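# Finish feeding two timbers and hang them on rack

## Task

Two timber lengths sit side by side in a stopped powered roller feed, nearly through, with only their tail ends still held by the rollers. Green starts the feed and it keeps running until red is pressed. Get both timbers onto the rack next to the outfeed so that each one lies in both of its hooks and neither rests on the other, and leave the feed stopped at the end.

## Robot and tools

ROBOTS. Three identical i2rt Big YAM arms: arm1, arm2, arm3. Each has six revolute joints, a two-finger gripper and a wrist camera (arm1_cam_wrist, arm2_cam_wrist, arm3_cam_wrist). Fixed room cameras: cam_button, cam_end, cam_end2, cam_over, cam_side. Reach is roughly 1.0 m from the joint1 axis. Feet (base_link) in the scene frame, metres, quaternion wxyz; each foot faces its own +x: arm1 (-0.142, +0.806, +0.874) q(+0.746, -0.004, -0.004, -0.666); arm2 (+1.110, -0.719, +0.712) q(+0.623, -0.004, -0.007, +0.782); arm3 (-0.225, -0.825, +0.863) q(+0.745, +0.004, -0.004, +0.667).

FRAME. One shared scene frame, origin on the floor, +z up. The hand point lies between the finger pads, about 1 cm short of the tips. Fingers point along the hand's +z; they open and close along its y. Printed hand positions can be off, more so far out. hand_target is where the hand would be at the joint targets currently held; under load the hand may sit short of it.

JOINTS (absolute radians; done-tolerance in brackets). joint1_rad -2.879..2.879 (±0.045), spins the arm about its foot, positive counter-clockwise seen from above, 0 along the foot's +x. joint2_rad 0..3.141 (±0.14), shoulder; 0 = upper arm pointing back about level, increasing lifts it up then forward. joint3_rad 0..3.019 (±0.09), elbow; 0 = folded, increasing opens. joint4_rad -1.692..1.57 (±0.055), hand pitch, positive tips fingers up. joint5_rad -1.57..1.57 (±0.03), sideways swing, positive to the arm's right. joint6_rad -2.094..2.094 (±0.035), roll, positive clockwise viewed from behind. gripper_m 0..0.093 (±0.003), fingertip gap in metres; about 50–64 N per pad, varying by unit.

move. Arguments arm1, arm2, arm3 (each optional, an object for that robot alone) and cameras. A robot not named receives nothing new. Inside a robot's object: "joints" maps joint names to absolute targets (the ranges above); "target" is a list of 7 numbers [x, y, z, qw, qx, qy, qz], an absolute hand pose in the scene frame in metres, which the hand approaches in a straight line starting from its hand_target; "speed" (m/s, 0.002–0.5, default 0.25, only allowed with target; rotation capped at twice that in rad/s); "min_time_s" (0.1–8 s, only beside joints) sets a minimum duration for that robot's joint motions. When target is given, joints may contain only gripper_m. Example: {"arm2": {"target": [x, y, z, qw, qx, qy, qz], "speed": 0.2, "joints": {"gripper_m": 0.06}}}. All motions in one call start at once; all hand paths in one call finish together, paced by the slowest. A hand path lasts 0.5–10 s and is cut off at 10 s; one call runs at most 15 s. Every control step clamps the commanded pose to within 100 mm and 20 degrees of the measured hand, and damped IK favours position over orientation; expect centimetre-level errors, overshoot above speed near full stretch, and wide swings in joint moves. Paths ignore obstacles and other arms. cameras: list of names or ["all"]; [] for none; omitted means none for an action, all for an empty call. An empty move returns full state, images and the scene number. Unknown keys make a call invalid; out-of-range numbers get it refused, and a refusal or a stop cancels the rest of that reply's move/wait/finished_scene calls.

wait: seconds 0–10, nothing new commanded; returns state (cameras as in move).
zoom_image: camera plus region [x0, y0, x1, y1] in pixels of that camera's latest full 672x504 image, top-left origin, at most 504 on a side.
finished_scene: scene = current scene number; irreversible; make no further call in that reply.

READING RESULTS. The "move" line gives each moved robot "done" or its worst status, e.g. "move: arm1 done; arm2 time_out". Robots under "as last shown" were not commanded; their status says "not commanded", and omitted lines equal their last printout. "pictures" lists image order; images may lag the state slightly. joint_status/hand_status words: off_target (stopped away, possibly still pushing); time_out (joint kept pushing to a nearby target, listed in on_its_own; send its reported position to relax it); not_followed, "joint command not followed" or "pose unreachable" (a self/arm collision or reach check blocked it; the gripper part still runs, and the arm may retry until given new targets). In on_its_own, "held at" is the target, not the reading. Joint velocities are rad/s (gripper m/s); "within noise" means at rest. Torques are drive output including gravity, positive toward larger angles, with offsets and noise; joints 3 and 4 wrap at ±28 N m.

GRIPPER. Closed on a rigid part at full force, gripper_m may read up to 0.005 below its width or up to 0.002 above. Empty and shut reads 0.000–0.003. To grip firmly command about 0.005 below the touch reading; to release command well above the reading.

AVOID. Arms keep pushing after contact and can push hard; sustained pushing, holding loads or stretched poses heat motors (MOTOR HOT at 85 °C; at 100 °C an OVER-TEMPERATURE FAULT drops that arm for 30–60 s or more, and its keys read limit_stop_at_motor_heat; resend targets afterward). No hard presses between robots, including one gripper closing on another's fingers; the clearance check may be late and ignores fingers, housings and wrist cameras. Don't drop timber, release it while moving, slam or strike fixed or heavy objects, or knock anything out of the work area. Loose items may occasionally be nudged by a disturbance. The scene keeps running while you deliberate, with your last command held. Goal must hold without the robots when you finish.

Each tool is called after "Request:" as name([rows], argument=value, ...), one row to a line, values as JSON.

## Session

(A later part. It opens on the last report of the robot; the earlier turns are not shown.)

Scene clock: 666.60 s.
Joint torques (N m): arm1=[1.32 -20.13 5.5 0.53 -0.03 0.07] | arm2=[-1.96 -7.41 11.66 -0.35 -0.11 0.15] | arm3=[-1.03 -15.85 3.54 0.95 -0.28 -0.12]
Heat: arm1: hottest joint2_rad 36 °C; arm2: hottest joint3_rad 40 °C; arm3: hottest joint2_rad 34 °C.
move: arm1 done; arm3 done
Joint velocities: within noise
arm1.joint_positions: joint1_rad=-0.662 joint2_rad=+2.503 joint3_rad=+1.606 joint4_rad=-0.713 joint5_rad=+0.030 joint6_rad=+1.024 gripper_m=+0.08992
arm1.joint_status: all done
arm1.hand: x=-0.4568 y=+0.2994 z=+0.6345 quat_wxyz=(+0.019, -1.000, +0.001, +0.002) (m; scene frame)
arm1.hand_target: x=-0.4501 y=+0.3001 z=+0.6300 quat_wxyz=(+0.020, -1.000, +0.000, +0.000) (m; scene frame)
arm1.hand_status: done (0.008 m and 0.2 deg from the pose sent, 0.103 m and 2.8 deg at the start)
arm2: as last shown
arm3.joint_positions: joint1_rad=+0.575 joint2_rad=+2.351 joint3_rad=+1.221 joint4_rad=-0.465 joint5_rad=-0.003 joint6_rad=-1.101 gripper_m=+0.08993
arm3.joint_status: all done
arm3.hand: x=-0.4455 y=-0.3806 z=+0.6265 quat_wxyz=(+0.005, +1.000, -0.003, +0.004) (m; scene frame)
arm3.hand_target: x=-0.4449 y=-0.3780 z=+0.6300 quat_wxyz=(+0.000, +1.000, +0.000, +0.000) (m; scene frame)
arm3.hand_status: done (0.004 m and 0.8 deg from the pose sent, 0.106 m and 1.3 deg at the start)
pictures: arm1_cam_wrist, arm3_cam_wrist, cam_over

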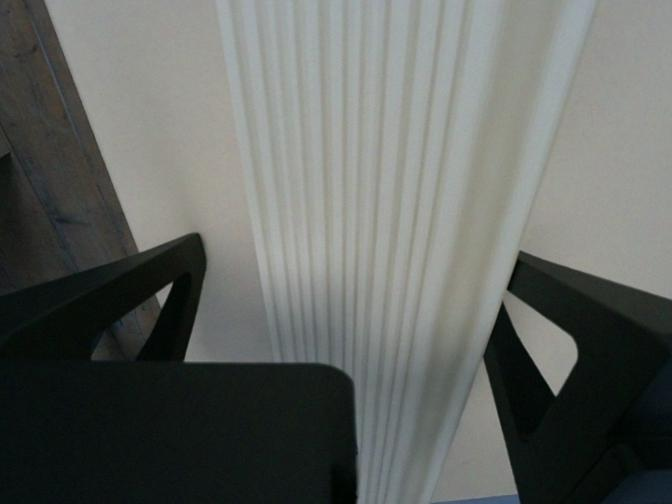

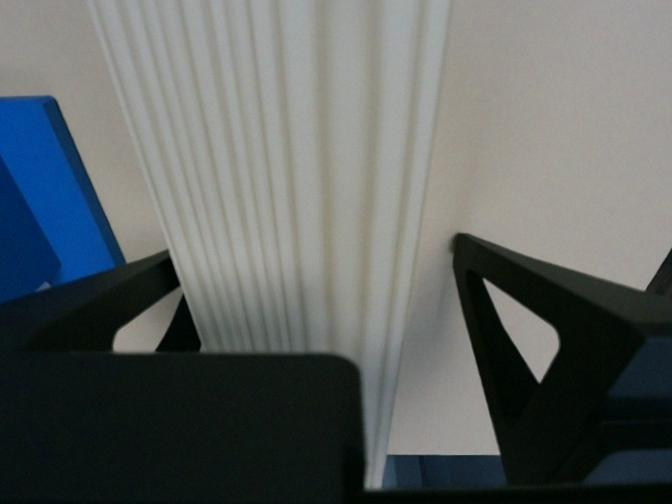

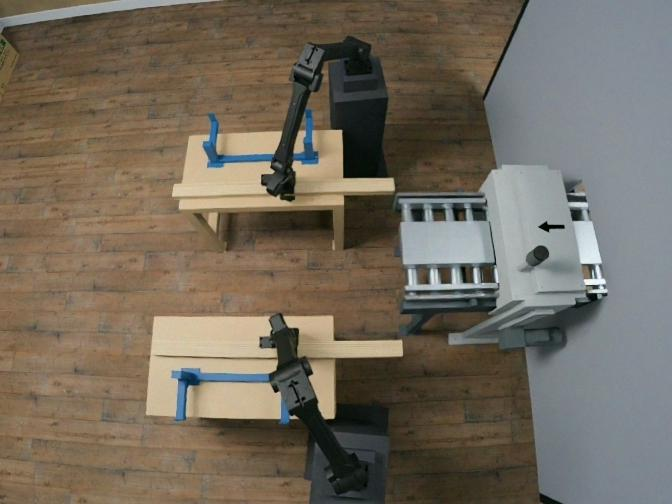

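Request:
move(arm1={"target":[-0.45,0.314,0.630,-0.02,1,0,0],"speed":0.08}, arm3={"target":[-0.445,-0.389,0.630,0,1,0,0],"speed":0.08})

Request:
move(arm1={"joints":{"gripper_m":0.05}}, arm3={"joints":{"gripper_m":0.05}})

Request:
move(arm1={"target":[-0.45,0.32,0.80,-0.02,1,0,0],"speed":0.1}, arm3={"target":[-0.445,-0.40,0.80,0,1,0,0],"speed":0.1}, cameras=["cam_over","cam_side","cam_end","cam_end2"])

Scene clock: 674.77 s.
Joint torques (N m): arm1=[0.26 -19.9 5.24 0.27 -0.01 -0.04] | arm2=[-2.02 -7.41 11.64 -0.35 -0.12 0.15] | arm3=[-1.44 -15.27 3.37 1.1 -0.28 0.05]
Heat: arm1: hottest joint2_rad 35 °C; arm2: hottest joint3_rad 40 °C; arm3: hottest joint2_rad 33 °C.
move: arm1 done; arm3 done
Joint velocities: within noise
arm1.joint_positions: joint1_rad=-0.662 joint2_rad=+2.485 joint3_rad=+1.559 joint4_rad=-0.681 joint5_rad=+0.030 joint6_rad=+1.024 gripper_m=+0.08992
arm1.joint_status: not commanded
arm1.hand: x=-0.4511 y=+0.3086 z=+0.6339 quat_wxyz=(+0.017, -1.000, +0.001, +0.003) (m; scene frame)
arm1.hand_target: x=-0.4500 y=+0.3141 z=+0.6300 quat_wxyz=(+0.020, -1.000, +0.000, +0.000) (m; scene frame)
arm1.hand_status: done (0.007 m and 0.4 deg from the pose sent, 0.017 m and 0.2 deg at the start)
arm2: as last shown
arm3.joint_positions: joint1_rad=+0.575 joint2_rad=+2.341 joint3_rad=+1.189 joint4_rad=-0.444 joint5_rad=-0.003 joint6_rad=-1.102 gripper_m=+0.08993
arm3.joint_status: not commanded
arm3.hand: x=-0.4411 y=-0.3895 z=+0.6263 quat_wxyz=(+0.005, +1.000, -0.003, +0.004) (m; scene frame)
arm3.hand_target: x=-0.4449 y=-0.3891 z=+0.6299 quat_wxyz=(+0.000, +1.000, +0.000, +0.000) (m; scene frame)
arm3.hand_status: done (0.005 m and 0.8 deg from the pose sent, 0.009 m and 0.8 deg at the start)
pictures: none

Scene clock: 675.37 s.
Joint torques (N m): arm1=[0.38 -19.49 5.65 0.34 -0.04 -0.01] | arm2=[-1.96 -7.41 11.67 -0.35 -0.11 0.15] | arm3=[-1.44 -15.56 3.49 0.88 -0.21 0.05]
Heat: arm1: hottest joint2_rad 35 °C; arm2: hottest joint3_rad 40 °C; arm3: hottest joint2_rad 33 °C.
move: arm1 off_target; arm3 off_target
Joint velocities: within noise
arm1.joint_positions: joint1_rad=-0.663 joint2_rad=+2.483 joint3_rad=+1.553 joint4_rad=-0.680 joint5_rad=+0.031 joint6_rad=+1.018 gripper_m=+0.06262
arm1.joint_status: gripper_m off_target (ended at +0.06265, target +0.05000)
arm1.hand: x=-0.4504 y=+0.3110 z=+0.6337 quat_wxyz=(+0.019, -1.000, -0.001, +0.002) (m; scene frame)
arm1.hand_target: x=-0.4500 y=+0.3140 z=+0.6301 quat_wxyz=(+0.020, -1.000, +0.000, +0.000) (m; scene frame)
arm1.hand_status: not commanded
arm2: as last shown
arm3.joint_positions: joint1_rad=+0.575 joint2_rad=+2.339 joint3_rad=+1.187 joint4_rad=-0.442 joint5_rad=-0.005 joint6_rad=-1.103 gripper_m=+0.06379
arm3.joint_status: gripper_m off_target (ended at +0.06382, target +0.05000)
arm3.hand: x=-0.4416 y=-0.3900 z=+0.6266 quat_wxyz=(+0.005, +1.000, -0.002, +0.003) (m; scene frame)
arm3.hand_target: x=-0.4449 y=-0.3889 z=+0.6299 quat_wxyz=(+0.000, +1.000, +0.000, +0.000) (m; scene frame)
arm3.hand_status: not commanded
pictures: none

Scene clock: 677.90 s.
Joint torques (N m): arm1=[-0.32 -24.64 9.51 -0.79 0.27 0.09] | arm2=[-1.96 -7.41 11.66 -0.35 -0.11 0.15] | arm3=[-1.14 -18.08 6.93 -0.03 -0.41 -0.06]
Heat: arm1: hottest joint2_rad 35 °C; arm2: hottest joint3_rad 40 °C; arm3: hottest joint2_rad 33 °C.
move: arm1 off_target; arm3 off_target
Joint velocities: within noise
arm1.joint_positions: joint1_rad=-0.663 joint2_rad=+2.233 joint3_rad=+1.444 joint4_rad=-0.915 joint5_rad=+0.022 joint6_rad=+1.010 gripper_m=+0.06198
arm1.joint_status: not commanded
arm1.hand: x=-0.4300 y=+0.3428 z=+0.7498 quat_wxyz=(+0.056, -0.998, -0.006, -0.026) (m; scene frame)
arm1.hand_target: x=-0.4490 y=+0.3216 z=+0.7991 quat_wxyz=(+0.020, -1.000, +0.000, +0.000) (m; scene frame)
arm1.hand_status: off_target (0.059 m and 5.2 deg from the pose sent, 0.167 m and 0.3 deg at the start)
arm2: as last shown
arm3.joint_positions: joint1_rad=+0.579 joint2_rad=+2.003 joint3_rad=+1.090 joint4_rad=-0.742 joint5_rad=+0.001 joint6_rad=-1.084 gripper_m=+0.06379
arm3.joint_status: not commanded
arm3.hand: x=-0.4297 y=-0.4173 z=+0.7645 quat_wxyz=(+0.030, +0.999, -0.009, +0.020) (m; scene frame)
arm3.hand_target: x=-0.4445 y=-0.4007 z=+0.7991 quat_wxyz=(+0.000, +1.000, +0.000, +0.000) (m; scene frame)
arm3.hand_status: off_target (0.042 m and 4.3 deg from the pose sent, 0.174 m and 0.7 deg at the start)
pictures: cam_end, cam_end2, cam_over, cam_side

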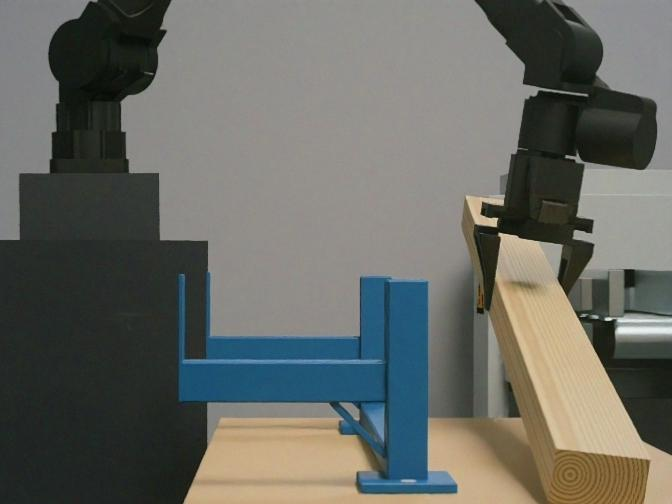

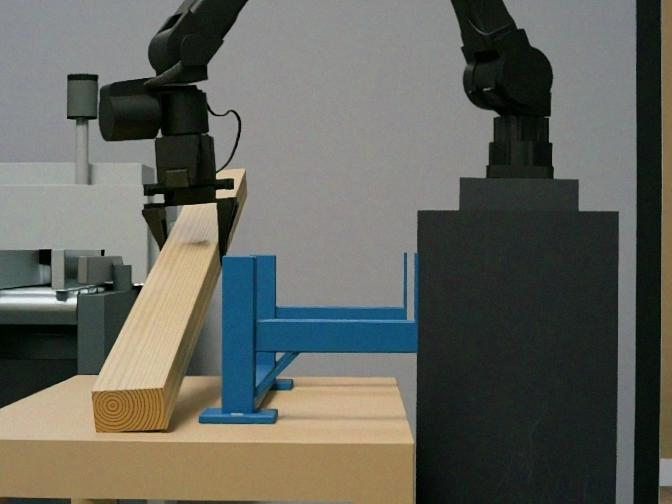

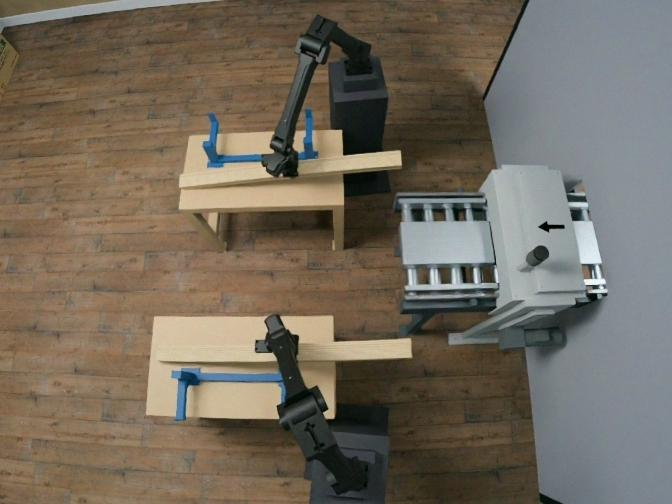

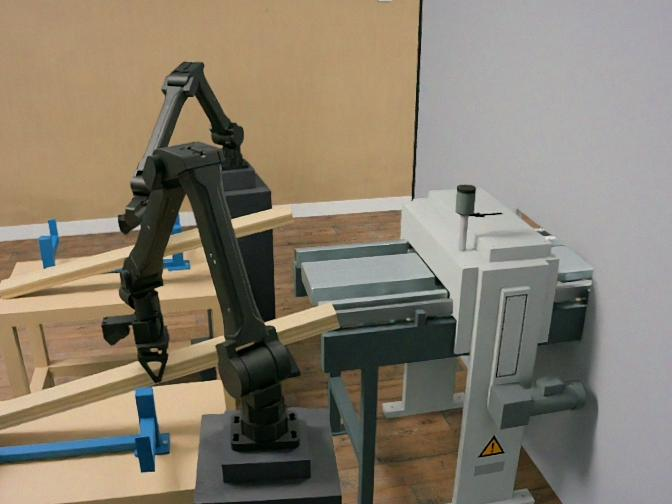

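Request:
move(arm1={"target":[-0.45,0.32,0.625,-0.02,1,0,0],"speed":0.1}, arm3={"target":[-0.445,-0.39,0.625,0,1,0,0],"speed":0.1})

Request:
move(arm1={"target":[-0.45,0.32,0.605,-0.02,1,0,0],"speed":0.05}, arm3={"target":[-0.445,-0.39,0.605,0,1,0,0],"speed":0.05}, cameras=["cam_end","cam_end2","cam_over"])

Scene clock: 695.60 s.
Joint torques (N m): arm1=[-0.03 -16.67 10.48 1.68 -0.08 -0.08] | arm2=[-1.96 -7.36 11.67 -0.35 -0.12 0.15] | arm3=[-1.73 -12.63 7.46 1.47 -0.04 -0.02]
Heat: arm1: hottest joint2_rad 36 °C; arm2: hottest joint3_rad 40 °C; arm3: hottest joint2_rad 34 °C.
move: arm1 off_target; arm3 off_target
Joint velocities: within noise
arm1.joint_positions: joint1_rad=-0.665 joint2_rad=+2.450 joint3_rad=+1.472 joint4_rad=-0.692 joint5_rad=+0.033 joint6_rad=+1.023 gripper_m=+0.06186
arm1.joint_status: not commanded
arm1.hand: x=-0.4328 y=+0.3424 z=+0.6351 quat_wxyz=(+0.045, -0.999, +0.001, -0.013) (m; scene frame)
arm1.hand_target: x=-0.4492 y=+0.3214 z=+0.6266 quat_wxyz=(+0.020, -1.000, +0.000, +0.000) (m; scene frame)
arm1.hand_status: off_target (0.030 m and 3.2 deg from the pose sent, 0.128 m and 5.2 deg at the start)
arm2: as last shown
arm3.joint_positions: joint1_rad=+0.579 joint2_rad=+2.315 joint3_rad=+1.122 joint4_rad=-0.451 joint5_rad=-0.010 joint6_rad=-1.095 gripper_m=+0.06378
arm3.joint_status: not commanded
arm3.hand: x=-0.4295 y=-0.4199 z=+0.6285 quat_wxyz=(+0.028, +1.000, -0.004, +0.013) (m; scene frame)
arm3.hand_target: x=-0.4444 y=-0.3912 z=+0.6269 quat_wxyz=(+0.000, +1.000, +0.000, +0.000) (m; scene frame)
arm3.hand_status: off_target (0.034 m and 3.6 deg from the pose sent, 0.143 m and 4.3 deg at the start)
pictures: none

Scene clock: 696.57 s.
Joint torques (N m): arm1=[-0.15 -13.74 11.44 2.81 -0.07 -0.08] | arm2=[-1.96 -7.36 11.64 -0.35 -0.11 0.15] | arm3=[-1.73 -9.58 8.34 2.55 -0.07 -0.02]
Heat: arm1: hottest joint2_rad 36 °C; arm2: hottest joint3_rad 40 °C; arm3: hottest joint2_rad 33 °C.
move: arm1 off_target; arm3 off_target
Joint velocities: within noise
arm1.joint_positions: joint1_rad=-0.665 joint2_rad=+2.452 joint3_rad=+1.472 joint4_rad=-0.691 joint5_rad=+0.032 joint6_rad=+1.023 gripper_m=+0.06186
arm1.joint_status: not commanded
arm1.hand: x=-0.4328 y=+0.3425 z=+0.6340 quat_wxyz=(+0.045, -0.999, +0.001, -0.013) (m; scene frame)
arm1.hand_target: x=-0.4483 y=+0.3228 z=+0.6079 quat_wxyz=(+0.020, -1.000, +0.000, +0.000) (m; scene frame)
arm1.hand_status: off_target (0.040 m and 3.2 deg from the pose sent, 0.041 m and 3.2 deg at the start)
arm2: as last shown
arm3.joint_positions: joint1_rad=+0.579 joint2_rad=+2.317 joint3_rad=+1.122 joint4_rad=-0.449 joint5_rad=-0.009 joint6_rad=-1.095 gripper_m=+0.06378
arm3.joint_status: not commanded
arm3.hand: x=-0.4292 y=-0.4201 z=+0.6275 quat_wxyz=(+0.028, +1.000, -0.004, +0.013) (m; scene frame)
arm3.hand_target: x=-0.4438 y=-0.3923 z=+0.6084 quat_wxyz=(+0.000, +1.000, +0.000, +0.000) (m; scene frame)
arm3.hand_status: off_target (0.041 m and 3.6 deg from the pose sent, 0.041 m and 3.6 deg at the start)
pictures: cam_end, cam_end2, cam_over

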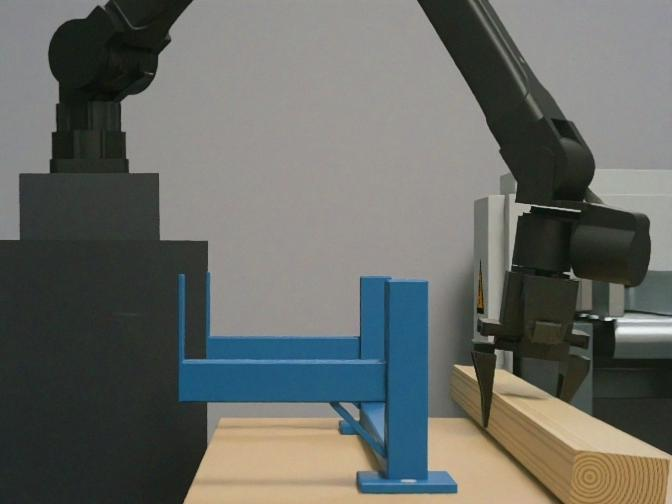

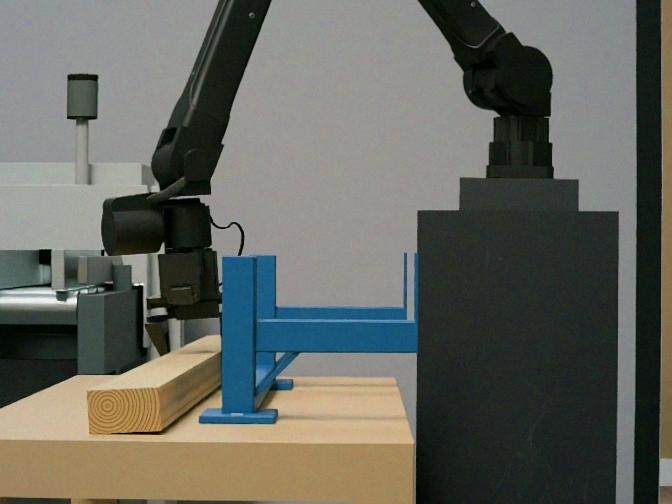

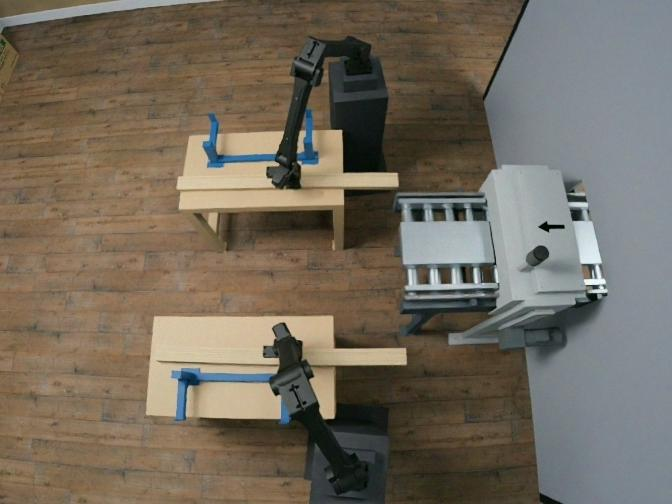

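Request:
move(arm1={"target":[-0.435,0.342,0.632,-0.02,1,0,0],"speed":0.05}, arm3={"target":[-0.432,-0.415,0.63,0,1,0,0],"speed":0.05})

Request:
move(arm1={"joints":{"gripper_m":0.085}}, arm3={"joints":{"gripper_m":0.085}})

Request:
move(arm1={"target":[-0.485,0.342,0.632,-0.02,1,0,0],"speed":0.08}, arm3={"target":[-0.482,-0.415,0.63,0,1,0,0],"speed":0.08}, cameras=["arm1_cam_wrist","arm3_cam_wrist"])

Scene clock: 706.63 s.
Joint torques (N m): arm1=[0.26 -18.84 5.3 0.85 0.14 -0.03] | arm2=[-1.96 -7.41 11.66 -0.35 -0.11 0.15] | arm3=[-1.79 -14.51 3.3 1.1 -0.22 -0.03]
Heat: arm1: hottest joint2_rad 35 °C; arm2: hottest joint3_rad 40 °C; arm3: hottest joint2_rad 32 °C.
move: arm1 done; arm3 done
Joint velocities: within noise
arm1.joint_positions: joint1_rad=-0.668 joint2_rad=+2.435 joint3_rad=+1.429 joint4_rad=-0.623 joint5_rad=+0.025 joint6_rad=+1.019 gripper_m=+0.06186
arm1.joint_status: not commanded
arm1.hand: x=-0.4322 y=+0.3440 z=+0.6335 quat_wxyz=(+0.026, -1.000, +0.001, -0.005) (m; scene frame)
arm1.hand_target: x=-0.4350 y=+0.3421 z=+0.6320 quat_wxyz=(+0.020, -1.000, +0.000, +0.000) (m; scene frame)
arm1.hand_status: done (0.004 m and 0.9 deg from the pose sent, 0.003 m and 3.2 deg at the start)
arm2: as last shown
arm3.joint_positions: joint1_rad=+0.579 joint2_rad=+2.307 joint3_rad=+1.090 joint4_rad=-0.389 joint5_rad=-0.005 joint6_rad=-1.095 gripper_m=+0.06378
arm3.joint_status: not commanded
arm3.hand: x=-0.4281 y=-0.4207 z=+0.6271 quat_wxyz=(+0.011, +1.000, -0.004, +0.006) (m; scene frame)
arm3.hand_target: x=-0.4319 y=-0.4149 z=+0.6301 quat_wxyz=(+0.000, +1.000, +0.000, +0.000) (m; scene frame)
arm3.hand_status: done (0.008 m and 1.5 deg from the pose sent, 0.006 m and 3.6 deg at the start)
pictures: none

Scene clock: 707.23 s.
Joint torques (N m): arm1=[-0.32 -18.78 5.31 0.57 0.12 -0.03] | arm2=[-1.9 -7.36 11.66 -0.34 -0.11 0.15] | arm3=[-1.73 -14.51 3.36 0.96 -0.22 -0.02]
Heat: arm1: hottest joint2_rad 35 °C; arm2: hottest joint3_rad 40 °C; arm3: hottest joint2_rad 32 °C.
move: arm1 done; arm3 done
Joint velocities: within noise
arm1.joint_positions: joint1_rad=-0.668 joint2_rad=+2.435 joint3_rad=+1.429 joint4_rad=-0.615 joint5_rad=+0.026 joint6_rad=+1.019 gripper_m=+0.08487
arm1.joint_status: all done
arm1.hand: x=-0.4333 y=+0.3424 z=+0.6334 quat_wxyz=(+0.022, -1.000, +0.001, -0.003) (m; scene frame)
arm1.hand_target: x=-0.4350 y=+0.3420 z=+0.6320 quat_wxyz=(+0.020, -1.000, +0.000, +0.000) (m; scene frame)
arm1.hand_status: not commanded
arm2.joint_positions: joint1_rad=+0.008 joint2_rad=+1.218 joint3_rad=+0.967 joint4_rad=-1.366 joint5_rad=-0.014 joint6_rad=-0.973 gripper_m=+0.00050
arm2.joint_status: not commanded
arm2.hand: x=+1.0340 y=-0.4155 z=+0.8796 quat_wxyz=(+0.020, +0.983, -0.182, +0.009) (m; scene frame)
arm2.hand_target: x=+1.0282 y=-0.4009 z=+0.8999 quat_wxyz=(+0.000, +0.984, -0.180, +0.000) (m; scene frame)
arm2.hand_status: not commanded
arm3.joint_positions: joint1_rad=+0.579 joint2_rad=+2.306 joint3_rad=+1.089 joint4_rad=-0.381 joint5_rad=-0.005 joint6_rad=-1.095 gripper_m=+0.08488
arm3.joint_status: all done
arm3.hand: x=-0.4289 y=-0.4190 z=+0.6271 quat_wxyz=(+0.007, +1.000, -0.004, +0.004) (m; scene frame)
arm3.hand_target: x=-0.4319 y=-0.4150 z=+0.6301 quat_wxyz=(+0.000, +1.000, +0.000, +0.000) (m; scene frame)
arm3.hand_status: not commanded
pictures: none

Scene clock: 708.67 s.
Joint torques (N m): arm1=[0.44 -17.85 8.5 -0.35 0.14 -0.09] | arm2=[-1.96 -7.41 11.66 -0.35 -0.11 0.15] | arm3=[-1.61 -13.22 5.56 0.29 -0.23 0.15]
Heat: arm1: hottest joint2_rad 35 °C; arm2: hottest joint3_rad 40 °C; arm3: hottest joint2_rad 32 °C.
move: arm1 done; arm3 done
Joint velocities: within noise
arm1.joint_positions: joint1_rad=-0.741 joint2_rad=+2.453 joint3_rad=+1.501 joint4_rad=-0.657 joint5_rad=+0.029 joint6_rad=+0.950 gripper_m=+0.08495
arm1.joint_status: not commanded
arm1.hand: x=-0.4805 y=+0.3456 z=+0.6387 quat_wxyz=(+0.018, -1.000, +0.003, +0.000) (m; scene frame)
arm1.hand_target: x=-0.4849 y=+0.3422 z=+0.6322 quat_wxyz=(+0.020, -1.000, +0.000, +0.000) (m; scene frame)
arm1.hand_status: done (0.009 m and 0.5 deg from the pose sent, 0.052 m and 0.4 deg at the start)
arm2: as last shown
arm3.joint_positions: joint1_rad=+0.669 joint2_rad=+2.306 joint3_rad=+1.142 joint4_rad=-0.414 joint5_rad=-0.005 joint6_rad=-1.019 gripper_m=+0.08496
arm3.joint_status: not commanded
arm3.hand: x=-0.4771 y=-0.4190 z=+0.6345 quat_wxyz=(-0.002, +1.000, +0.003, +0.000) (m; scene frame)
arm3.hand_target: x=-0.4819 y=-0.4150 z=+0.6301 quat_wxyz=(+0.000, +1.000, +0.000, +0.000) (m; scene frame)
arm3.hand_status: done (0.008 m and 0.4 deg from the pose sent, 0.053 m and 1.0 deg at the start)
pictures: arm1_cam_wrist, arm3_cam_wrist

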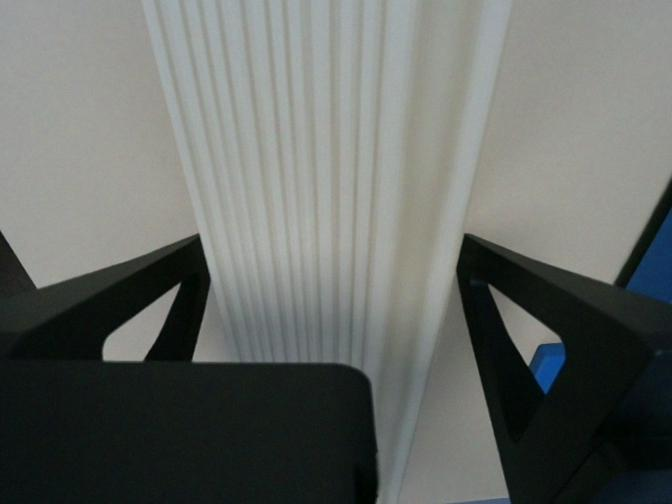

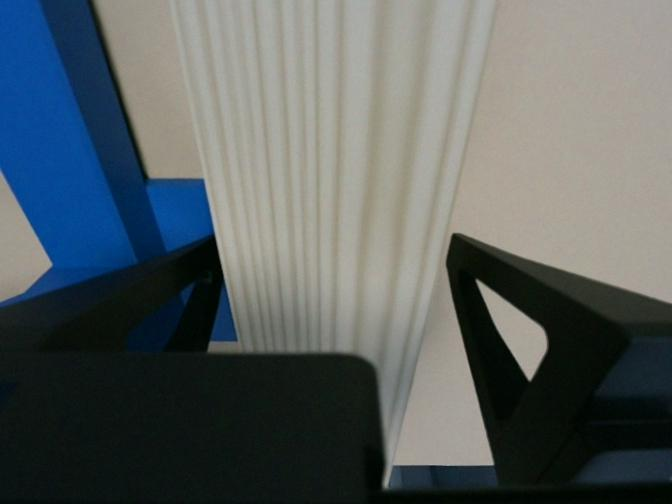

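Request:
move(arm1={"joints":{"gripper_m":0.05}}, arm3={"joints":{"gripper_m":0.05}})

Request:
move(arm1={"target":[-0.485,0.34,0.78,-0.02,1,0,0],"speed":0.1}, arm3={"target":[-0.482,-0.41,0.78,0,1,0,0],"speed":0.1}, cameras=["cam_over","cam_side","cam_end","cam_end2"])

Scene clock: 716.20 s.
Joint torques (N m): arm1=[0.5 -17.85 8.4 -0.34 0.16 -0.06] | arm2=[-1.96 -7.41 11.66 -0.35 -0.11 0.15] | arm3=[-1.67 -13.16 5.55 0.42 -0.19 0.11]
Heat: arm1: hottest joint2_rad 36 °C; arm2: hottest joint3_rad 40 °C; arm3: hottest joint2_rad 32 °C.
move: arm1 off_target; arm3 off_target
Joint velocities: within noise
arm1.joint_positions: joint1_rad=-0.741 joint2_rad=+2.453 joint3_rad=+1.503 joint4_rad=-0.657 joint5_rad=+0.028 joint6_rad=+0.949 gripper_m=+0.06227
arm1.joint_status: gripper_m off_target (ended at +0.06231, target +0.05000)
arm1.hand: x=-0.4807 y=+0.3451 z=+0.6387 quat_wxyz=(+0.017, -1.000, +0.003, +0.000) (m; scene frame)
arm1.hand_target: x=-0.4849 y=+0.3422 z=+0.6320 quat_wxyz=(+0.020, -1.000, +0.000, +0.000) (m; scene frame)
arm1.hand_status: not commanded
arm2: as last shown
arm3.joint_positions: joint1_rad=+0.670 joint2_rad=+2.306 joint3_rad=+1.142 joint4_rad=-0.418 joint5_rad=-0.007 joint6_rad=-1.015 gripper_m=+0.06368
arm3.joint_status: gripper_m off_target (ended at +0.06371, target +0.05000)
arm3.hand: x=-0.4769 y=-0.4200 z=+0.6345 quat_wxyz=(+0.000, +1.000, +0.001, +0.000) (m; scene frame)
arm3.hand_target: x=-0.4819 y=-0.4151 z=+0.6301 quat_wxyz=(+0.000, +1.000, +0.000, +0.000) (m; scene frame)
arm3.hand_status: not commanded
pictures: none

Scene clock: 718.53 s.
Joint torques (N m): arm1=[0.85 -25.17 9.03 -1.01 0.09 -0.01] | arm2=[-1.9 -7.41 11.66 -0.35 -0.11 0.15] | arm3=[-2.26 -18.9 6.89 0.05 -0.39 -0.04]
Heat: arm1: hottest joint2_rad 36 °C; arm2: hottest joint3_rad 40 °C; arm3: hottest joint2_rad 32 °C.
move: arm1 off_target; arm3 off_target
Joint velocities: within noise
arm1.joint_positions: joint1_rad=-0.741 joint2_rad=+2.276 joint3_rad=+1.454 joint4_rad=-0.877 joint5_rad=+0.030 joint6_rad=+0.947 gripper_m=+0.06227
arm1.joint_status: not commanded
arm1.hand: x=-0.4676 y=+0.3650 z=+0.7279 quat_wxyz=(+0.055, -0.998, +0.001, -0.026) (m; scene frame)
arm1.hand_target: x=-0.4839 y=+0.3415 z=+0.7788 quat_wxyz=(+0.020, -1.000, +0.000, +0.000) (m; scene frame)
arm1.hand_status: off_target (0.060 m and 5.0 deg from the pose sent, 0.141 m and 0.5 deg at the start)
arm2: as last shown
arm3.joint_positions: joint1_rad=+0.670 joint2_rad=+2.064 joint3_rad=+1.111 joint4_rad=-0.712 joint5_rad=+0.000 joint6_rad=-1.009 gripper_m=+0.06368
arm3.joint_status: not commanded
arm3.hand: x=-0.4675 y=-0.4343 z=+0.7410 quat_wxyz=(+0.034, +0.999, -0.002, +0.026) (m; scene frame)
arm3.hand_target: x=-0.4813 y=-0.4110 z=+0.7792 quat_wxyz=(+0.000, +1.000, +0.000, +0.000) (m; scene frame)
arm3.hand_status: off_target (0.048 m and 4.9 deg from the pose sent, 0.146 m and 0.2 deg at the start)
pictures: cam_end, cam_end2, cam_over, cam_side

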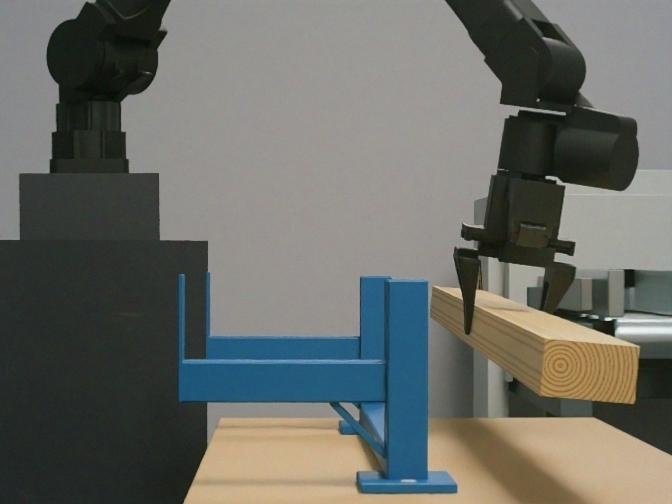

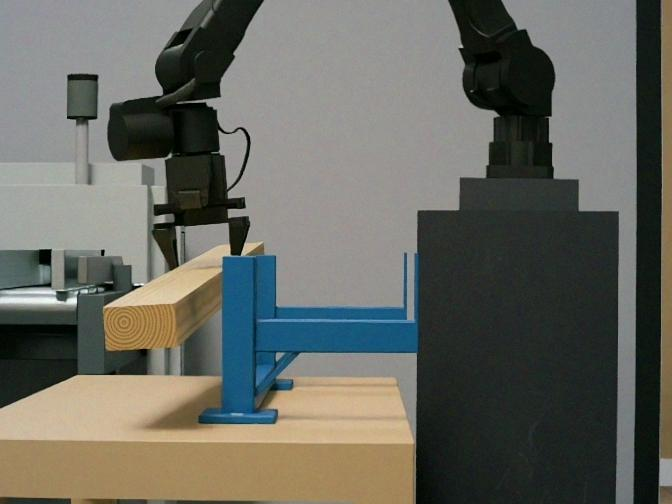

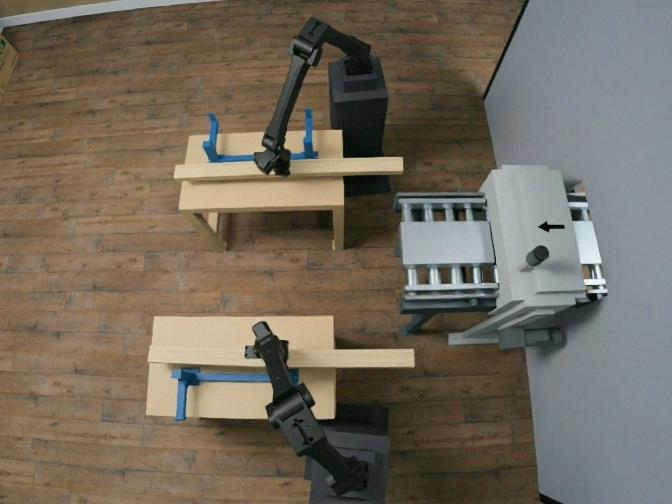

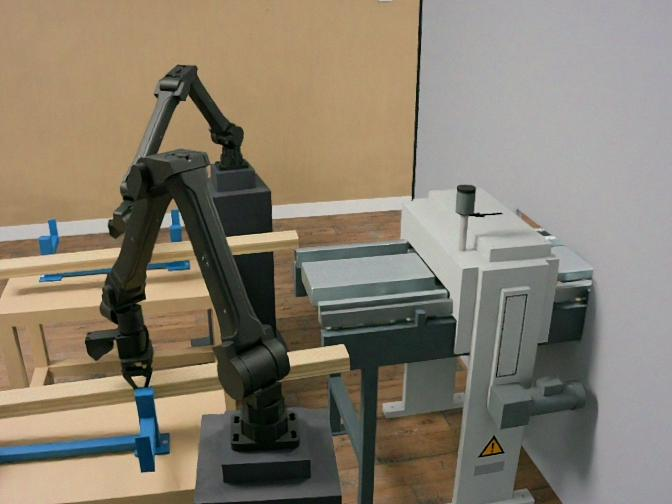

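Request:
move(arm1={"target":[-0.53,0.36,0.90,0.035,1,0,0],"speed":0.1}, arm3={"target":[-0.60,-0.43,0.89,-0.034,1,0,0],"speed":0.1}, cameras=["cam_over","cam_side","cam_end","cam_end2","arm3_cam_wrist","arm1_cam_wrist"])

Scene clock: 742.23 s.
Joint torques (N m): arm1=[0.09 -24.41 13.9 -0.69 -0.2 -0.09] | arm2=[-1.96 -7.41 11.66 -0.35 -0.11 0.15] | arm3=[-0.97 -19.66 13.22 0.01 -0.15 -0.04]
Heat: arm1: hottest joint2_rad 40 °C; arm2: hottest joint3_rad 40 °C; arm3: hottest joint2_rad 32 °C.
move: arm1 off_target; arm3 off_target
Joint velocities: within noise
arm1.joint_positions: joint1_rad=-0.833 joint2_rad=+2.076 joint3_rad=+1.440 joint4_rad=-1.021 joint5_rad=-0.031 joint6_rad=+0.854 gripper_m=+0.06227
arm1.joint_status: not commanded
arm1.hand: x=-0.5009 y=+0.3884 z=+0.8337 quat_wxyz=(+0.016, -0.999, +0.002, -0.040) (m; scene frame)
arm1.hand_target: x=-0.5271 y=+0.3634 z=+0.8998 quat_wxyz=(-0.035, -0.999, +0.000, +0.001) (m; scene frame)
arm1.hand_status: off_target (0.078 m and 7.5 deg from the pose sent, 0.183 m and 10.7 deg at the start)
arm2: as last shown
arm3.joint_positions: joint1_rad=+0.873 joint2_rad=+1.958 joint3_rad=+1.243 joint4_rad=-0.966 joint5_rad=+0.039 joint6_rad=-0.791 gripper_m=+0.06368
arm3.joint_status: not commanded
arm3.hand: x=-0.5570 y=-0.4657 z=+0.8257 quat_wxyz=(+0.020, +0.998, -0.008, +0.052) (m; scene frame)
arm3.hand_target: x=-0.5957 y=-0.4345 z=+0.8913 quat_wxyz=(-0.034, +0.999, +0.000, +0.000) (m; scene frame)
arm3.hand_status: off_target (0.085 m and 8.6 deg from the pose sent, 0.200 m and 8.3 deg at the start; pose on its path clipped on 8 of 71 steps)
pictures: arm1_cam_wrist, arm3_cam_wrist, cam_end, cam_end2, cam_over, cam_side

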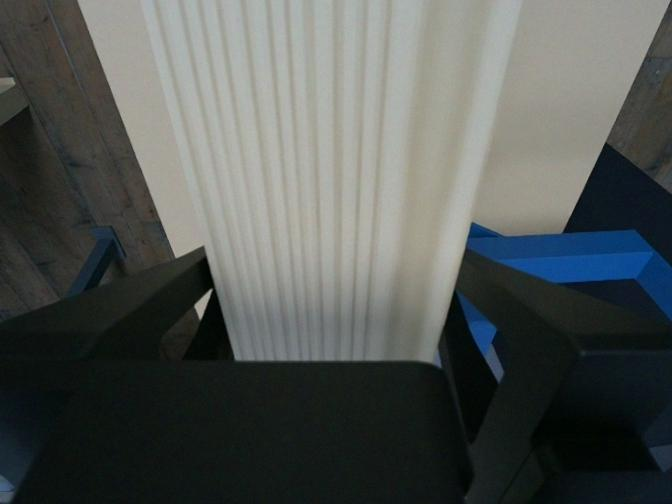

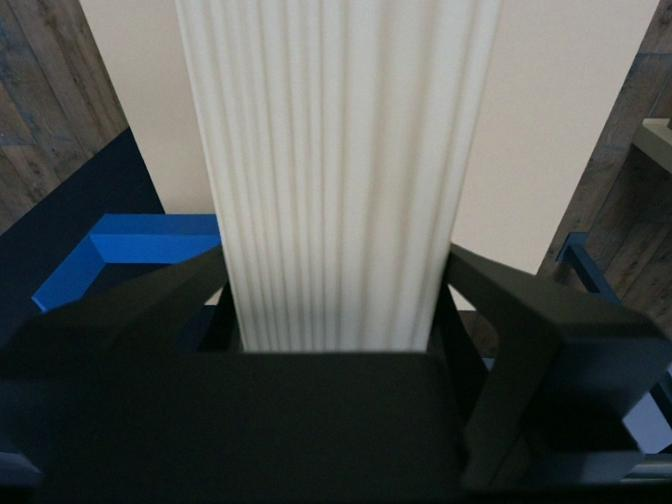

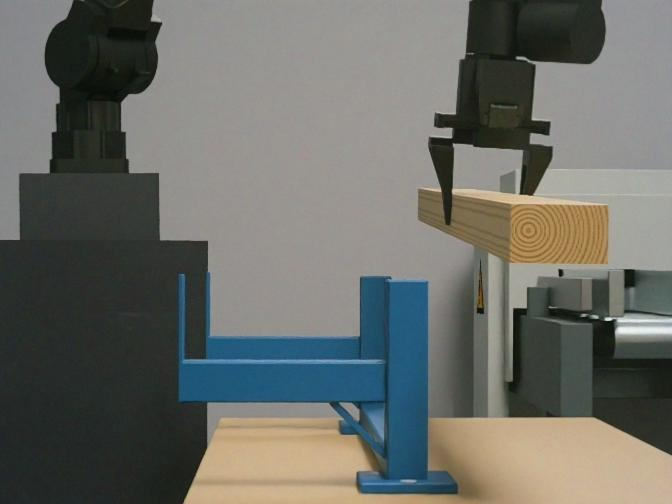

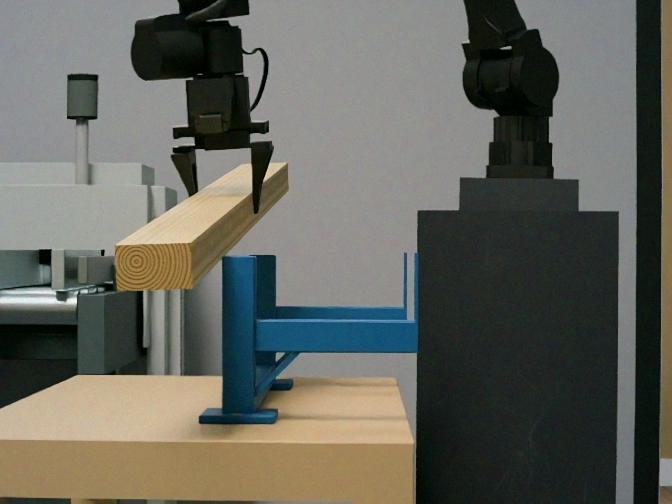

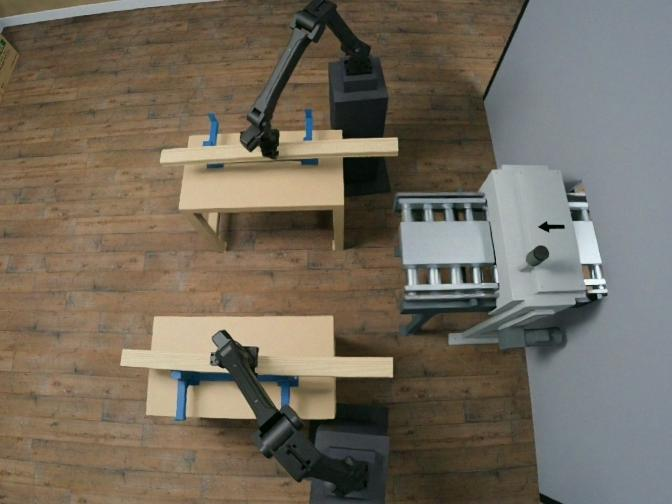

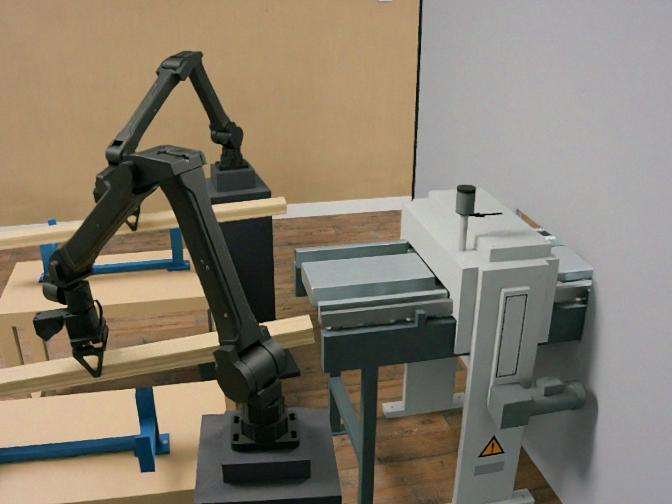

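Request:
move(arm1={"target":[-0.58,0.52,0.89,0.02,1,0,-0.02],"speed":0.1}, arm3={"target":[-0.66,-0.54,0.89,-0.02,1,0,-0.03],"speed":0.1}, cameras=["cam_over","cam_side","cam_end","cam_end2","arm3_cam_wrist","arm1_cam_wrist"])

Scene clock: 766.60 s.
Joint torques (N m): arm1=[0.32 -21.83 10.14 0.24 -0.12 -0.07] | arm2=[-1.9 -7.41 11.66 -0.35 -0.12 0.15] | arm3=[-1.79 -19.84 8.96 0.9 -0.22 0.11]
Heat: arm1: hottest joint2_rad 41 °C; arm2: hottest joint3_rad 41 °C; arm3: hottest joint3_rad 36 °C.
move: arm1 off_target; arm3 off_target
Joint velocities: within noise
arm1.joint_positions: joint1_rad=-1.102 joint2_rad=+1.935 joint3_rad=+1.231 joint4_rad=-0.928 joint5_rad=+0.003 joint6_rad=+0.587 gripper_m=+0.06227
arm1.joint_status: not commanded
arm1.hand: x=-0.5568 y=+0.5340 z=+0.8418 quat_wxyz=(+0.012, -1.000, +0.002, -0.025) (m; scene frame)
arm1.hand_target: x=-0.5783 y=+0.5210 z=+0.8893 quat_wxyz=(-0.020, -1.000, +0.000, +0.020) (m; scene frame)
arm1.hand_status: off_target (0.055 m and 6.4 deg from the pose sent, 0.164 m and 8.1 deg at the start)
arm2: as last shown
arm3.joint_positions: joint1_rad=+1.097 joint2_rad=+1.907 joint3_rad=+1.214 joint4_rad=-0.936 joint5_rad=-0.008 joint6_rad=-0.589 gripper_m=+0.06368
arm3.joint_status: not commanded
arm3.hand: x=-0.6342 y=-0.5549 z=+0.8399 quat_wxyz=(+0.013, +1.000, +0.002, +0.022) (m; scene frame)
arm3.hand_target: x=-0.6581 y=-0.5413 z=+0.8897 quat_wxyz=(-0.020, +0.999, +0.000, -0.030) (m; scene frame)
arm3.hand_status: off_target (0.058 m and 7.1 deg from the pose sent, 0.142 m and 10.5 deg at the start)
pictures: arm1_cam_wrist, arm3_cam_wrist, cam_end, cam_end2, cam_over, cam_side

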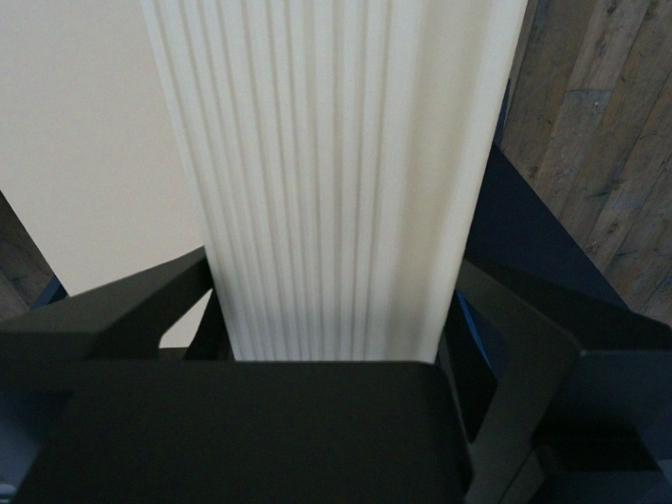

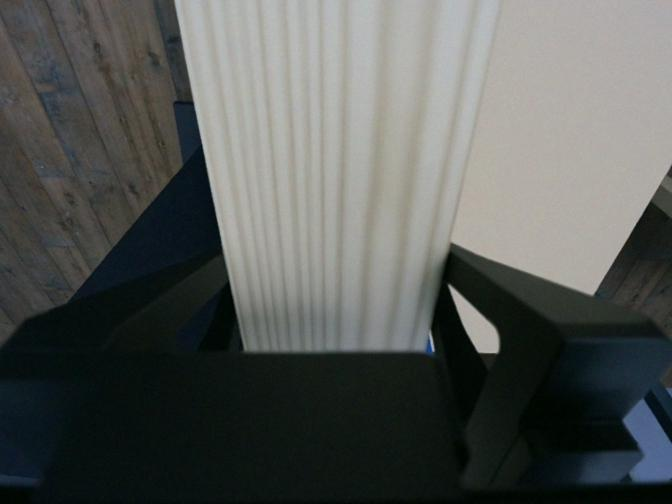

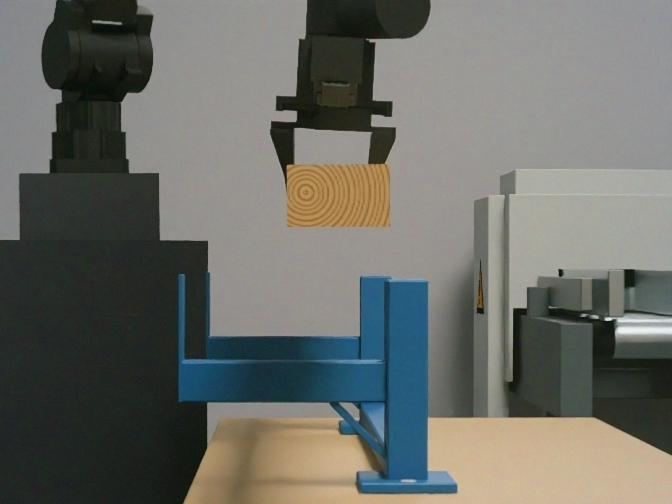

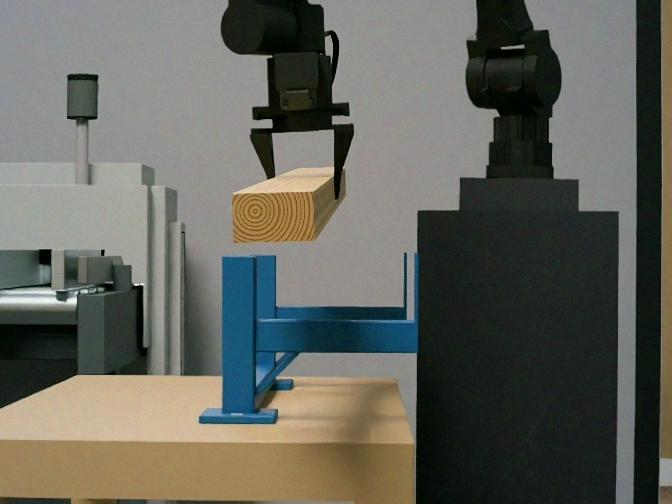

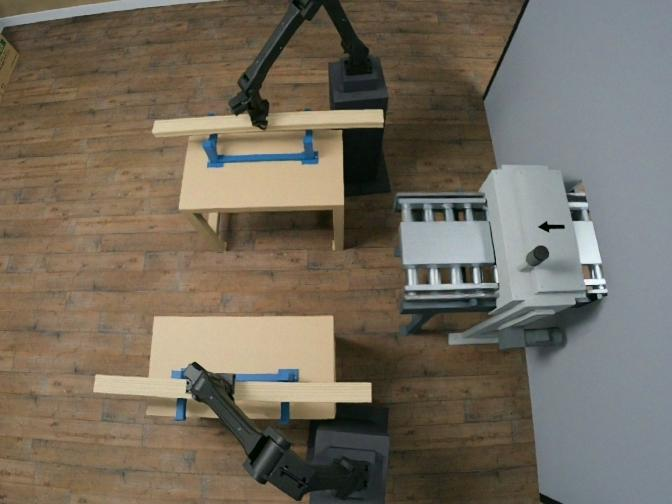

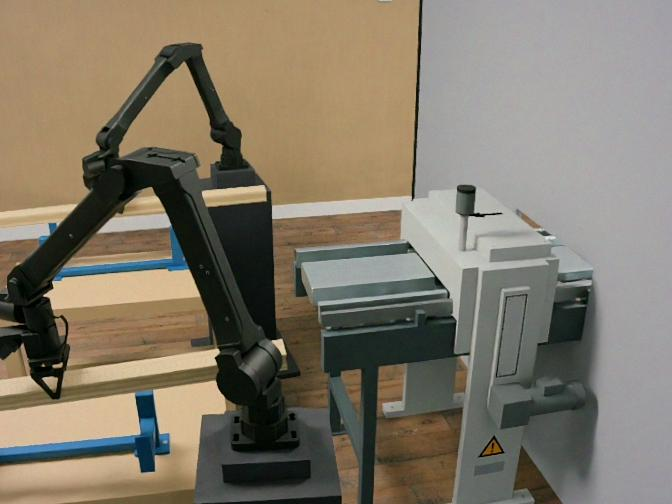

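Request:
move(arm1={"target":[-0.58,0.538,0.79,0.03,1,-0.02,-0.02],"speed":0.1}, arm3={"target":[-0.66,-0.55,0.79,-0.03,1,0.018,-0.02],"speed":0.1}, cameras=["cam_over","cam_side","cam_end","cam_end2"])

Scene clock: 784.93 s.
Joint torques (N m): arm1=[-0.15 -19.31 8.49 0.39 -0.19 -0.04] | arm2=[-1.96 -7.41 11.66 -0.34 -0.11 0.15] | arm3=[-1.32 -17.67 7.64 1.02 -0.14 0.02]
Heat: arm1: hottest joint2_rad 41 °C; arm2: hottest joint3_rad 41 °C; arm3: hottest joint3_rad 35 °C.
move: arm1 off_target; arm3 off_target
Joint velocities: within noise
arm1.joint_positions: joint1_rad=-1.134 joint2_rad=+2.050 joint3_rad=+1.139 joint4_rad=-0.675 joint5_rad=-0.014 joint6_rad=+0.586 gripper_m=+0.06227
arm1.joint_status: not commanded
arm1.hand: x=-0.5559 y=+0.5486 z=+0.7618 quat_wxyz=(-0.008, -1.000, +0.018, -0.011) (m; scene frame)
arm1.hand_target: x=-0.5792 y=+0.5385 z=+0.7901 quat_wxyz=(-0.030, -0.999, +0.020, +0.020) (m; scene frame)
arm1.hand_status: off_target (0.039 m and 4.4 deg from the pose sent, 0.057 m and 7.4 deg at the start)
arm2: as last shown
arm3.joint_positions: joint1_rad=+1.119 joint2_rad=+2.035 joint3_rad=+1.142 joint4_rad=-0.708 joint5_rad=+0.018 joint6_rad=-0.589 gripper_m=+0.06368
arm3.joint_status: not commanded
arm3.hand: x=-0.6324 y=-0.5626 z=+0.7590 quat_wxyz=(-0.006, +1.000, +0.014, +0.018) (m; scene frame)
arm3.hand_target: x=-0.6590 y=-0.5508 z=+0.7905 quat_wxyz=(-0.030, +0.999, +0.018, -0.020) (m; scene frame)
arm3.hand_status: off_target (0.043 m and 5.2 deg from the pose sent, 0.056 m and 7.2 deg at the start)
pictures: cam_end, cam_end2, cam_over, cam_side

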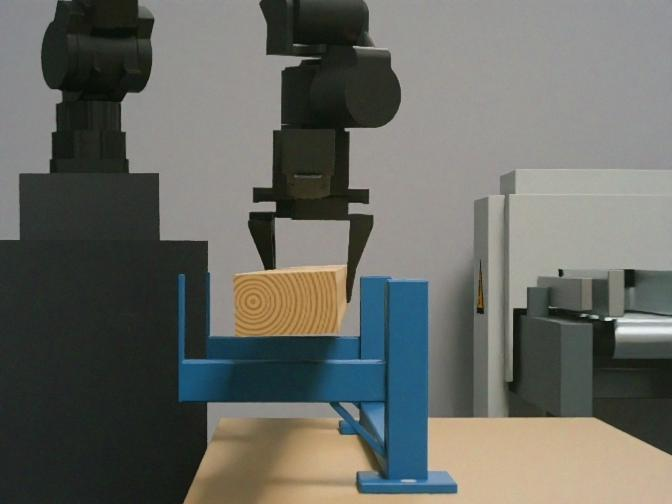

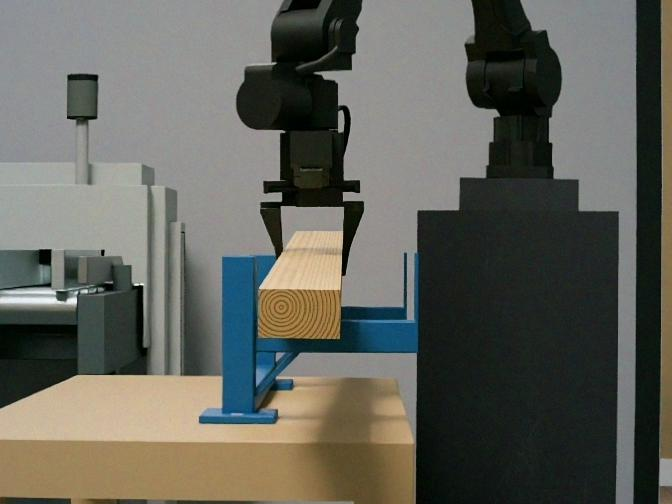

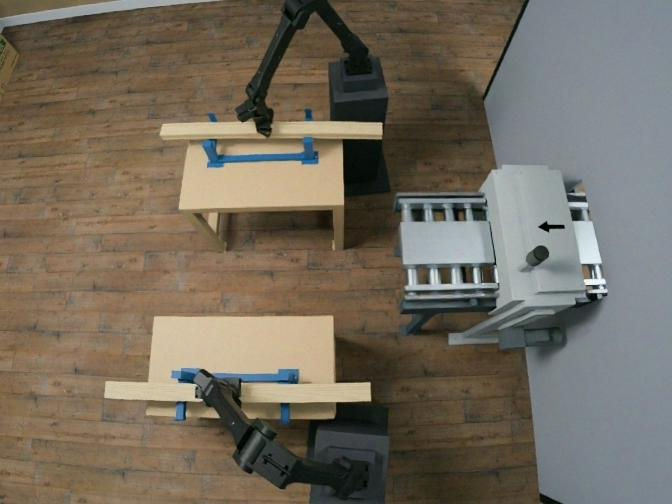

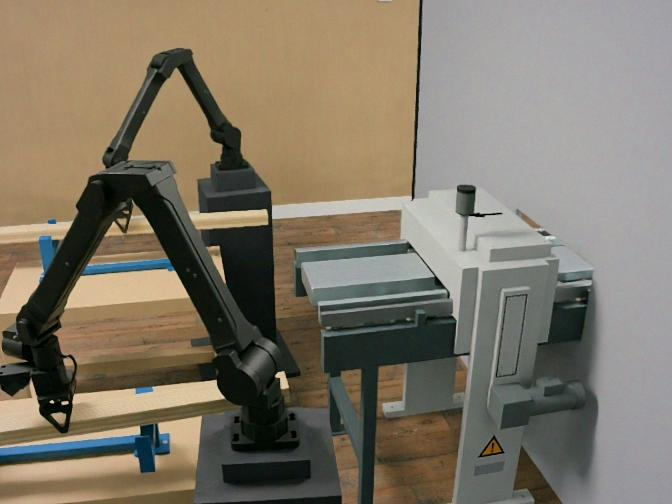

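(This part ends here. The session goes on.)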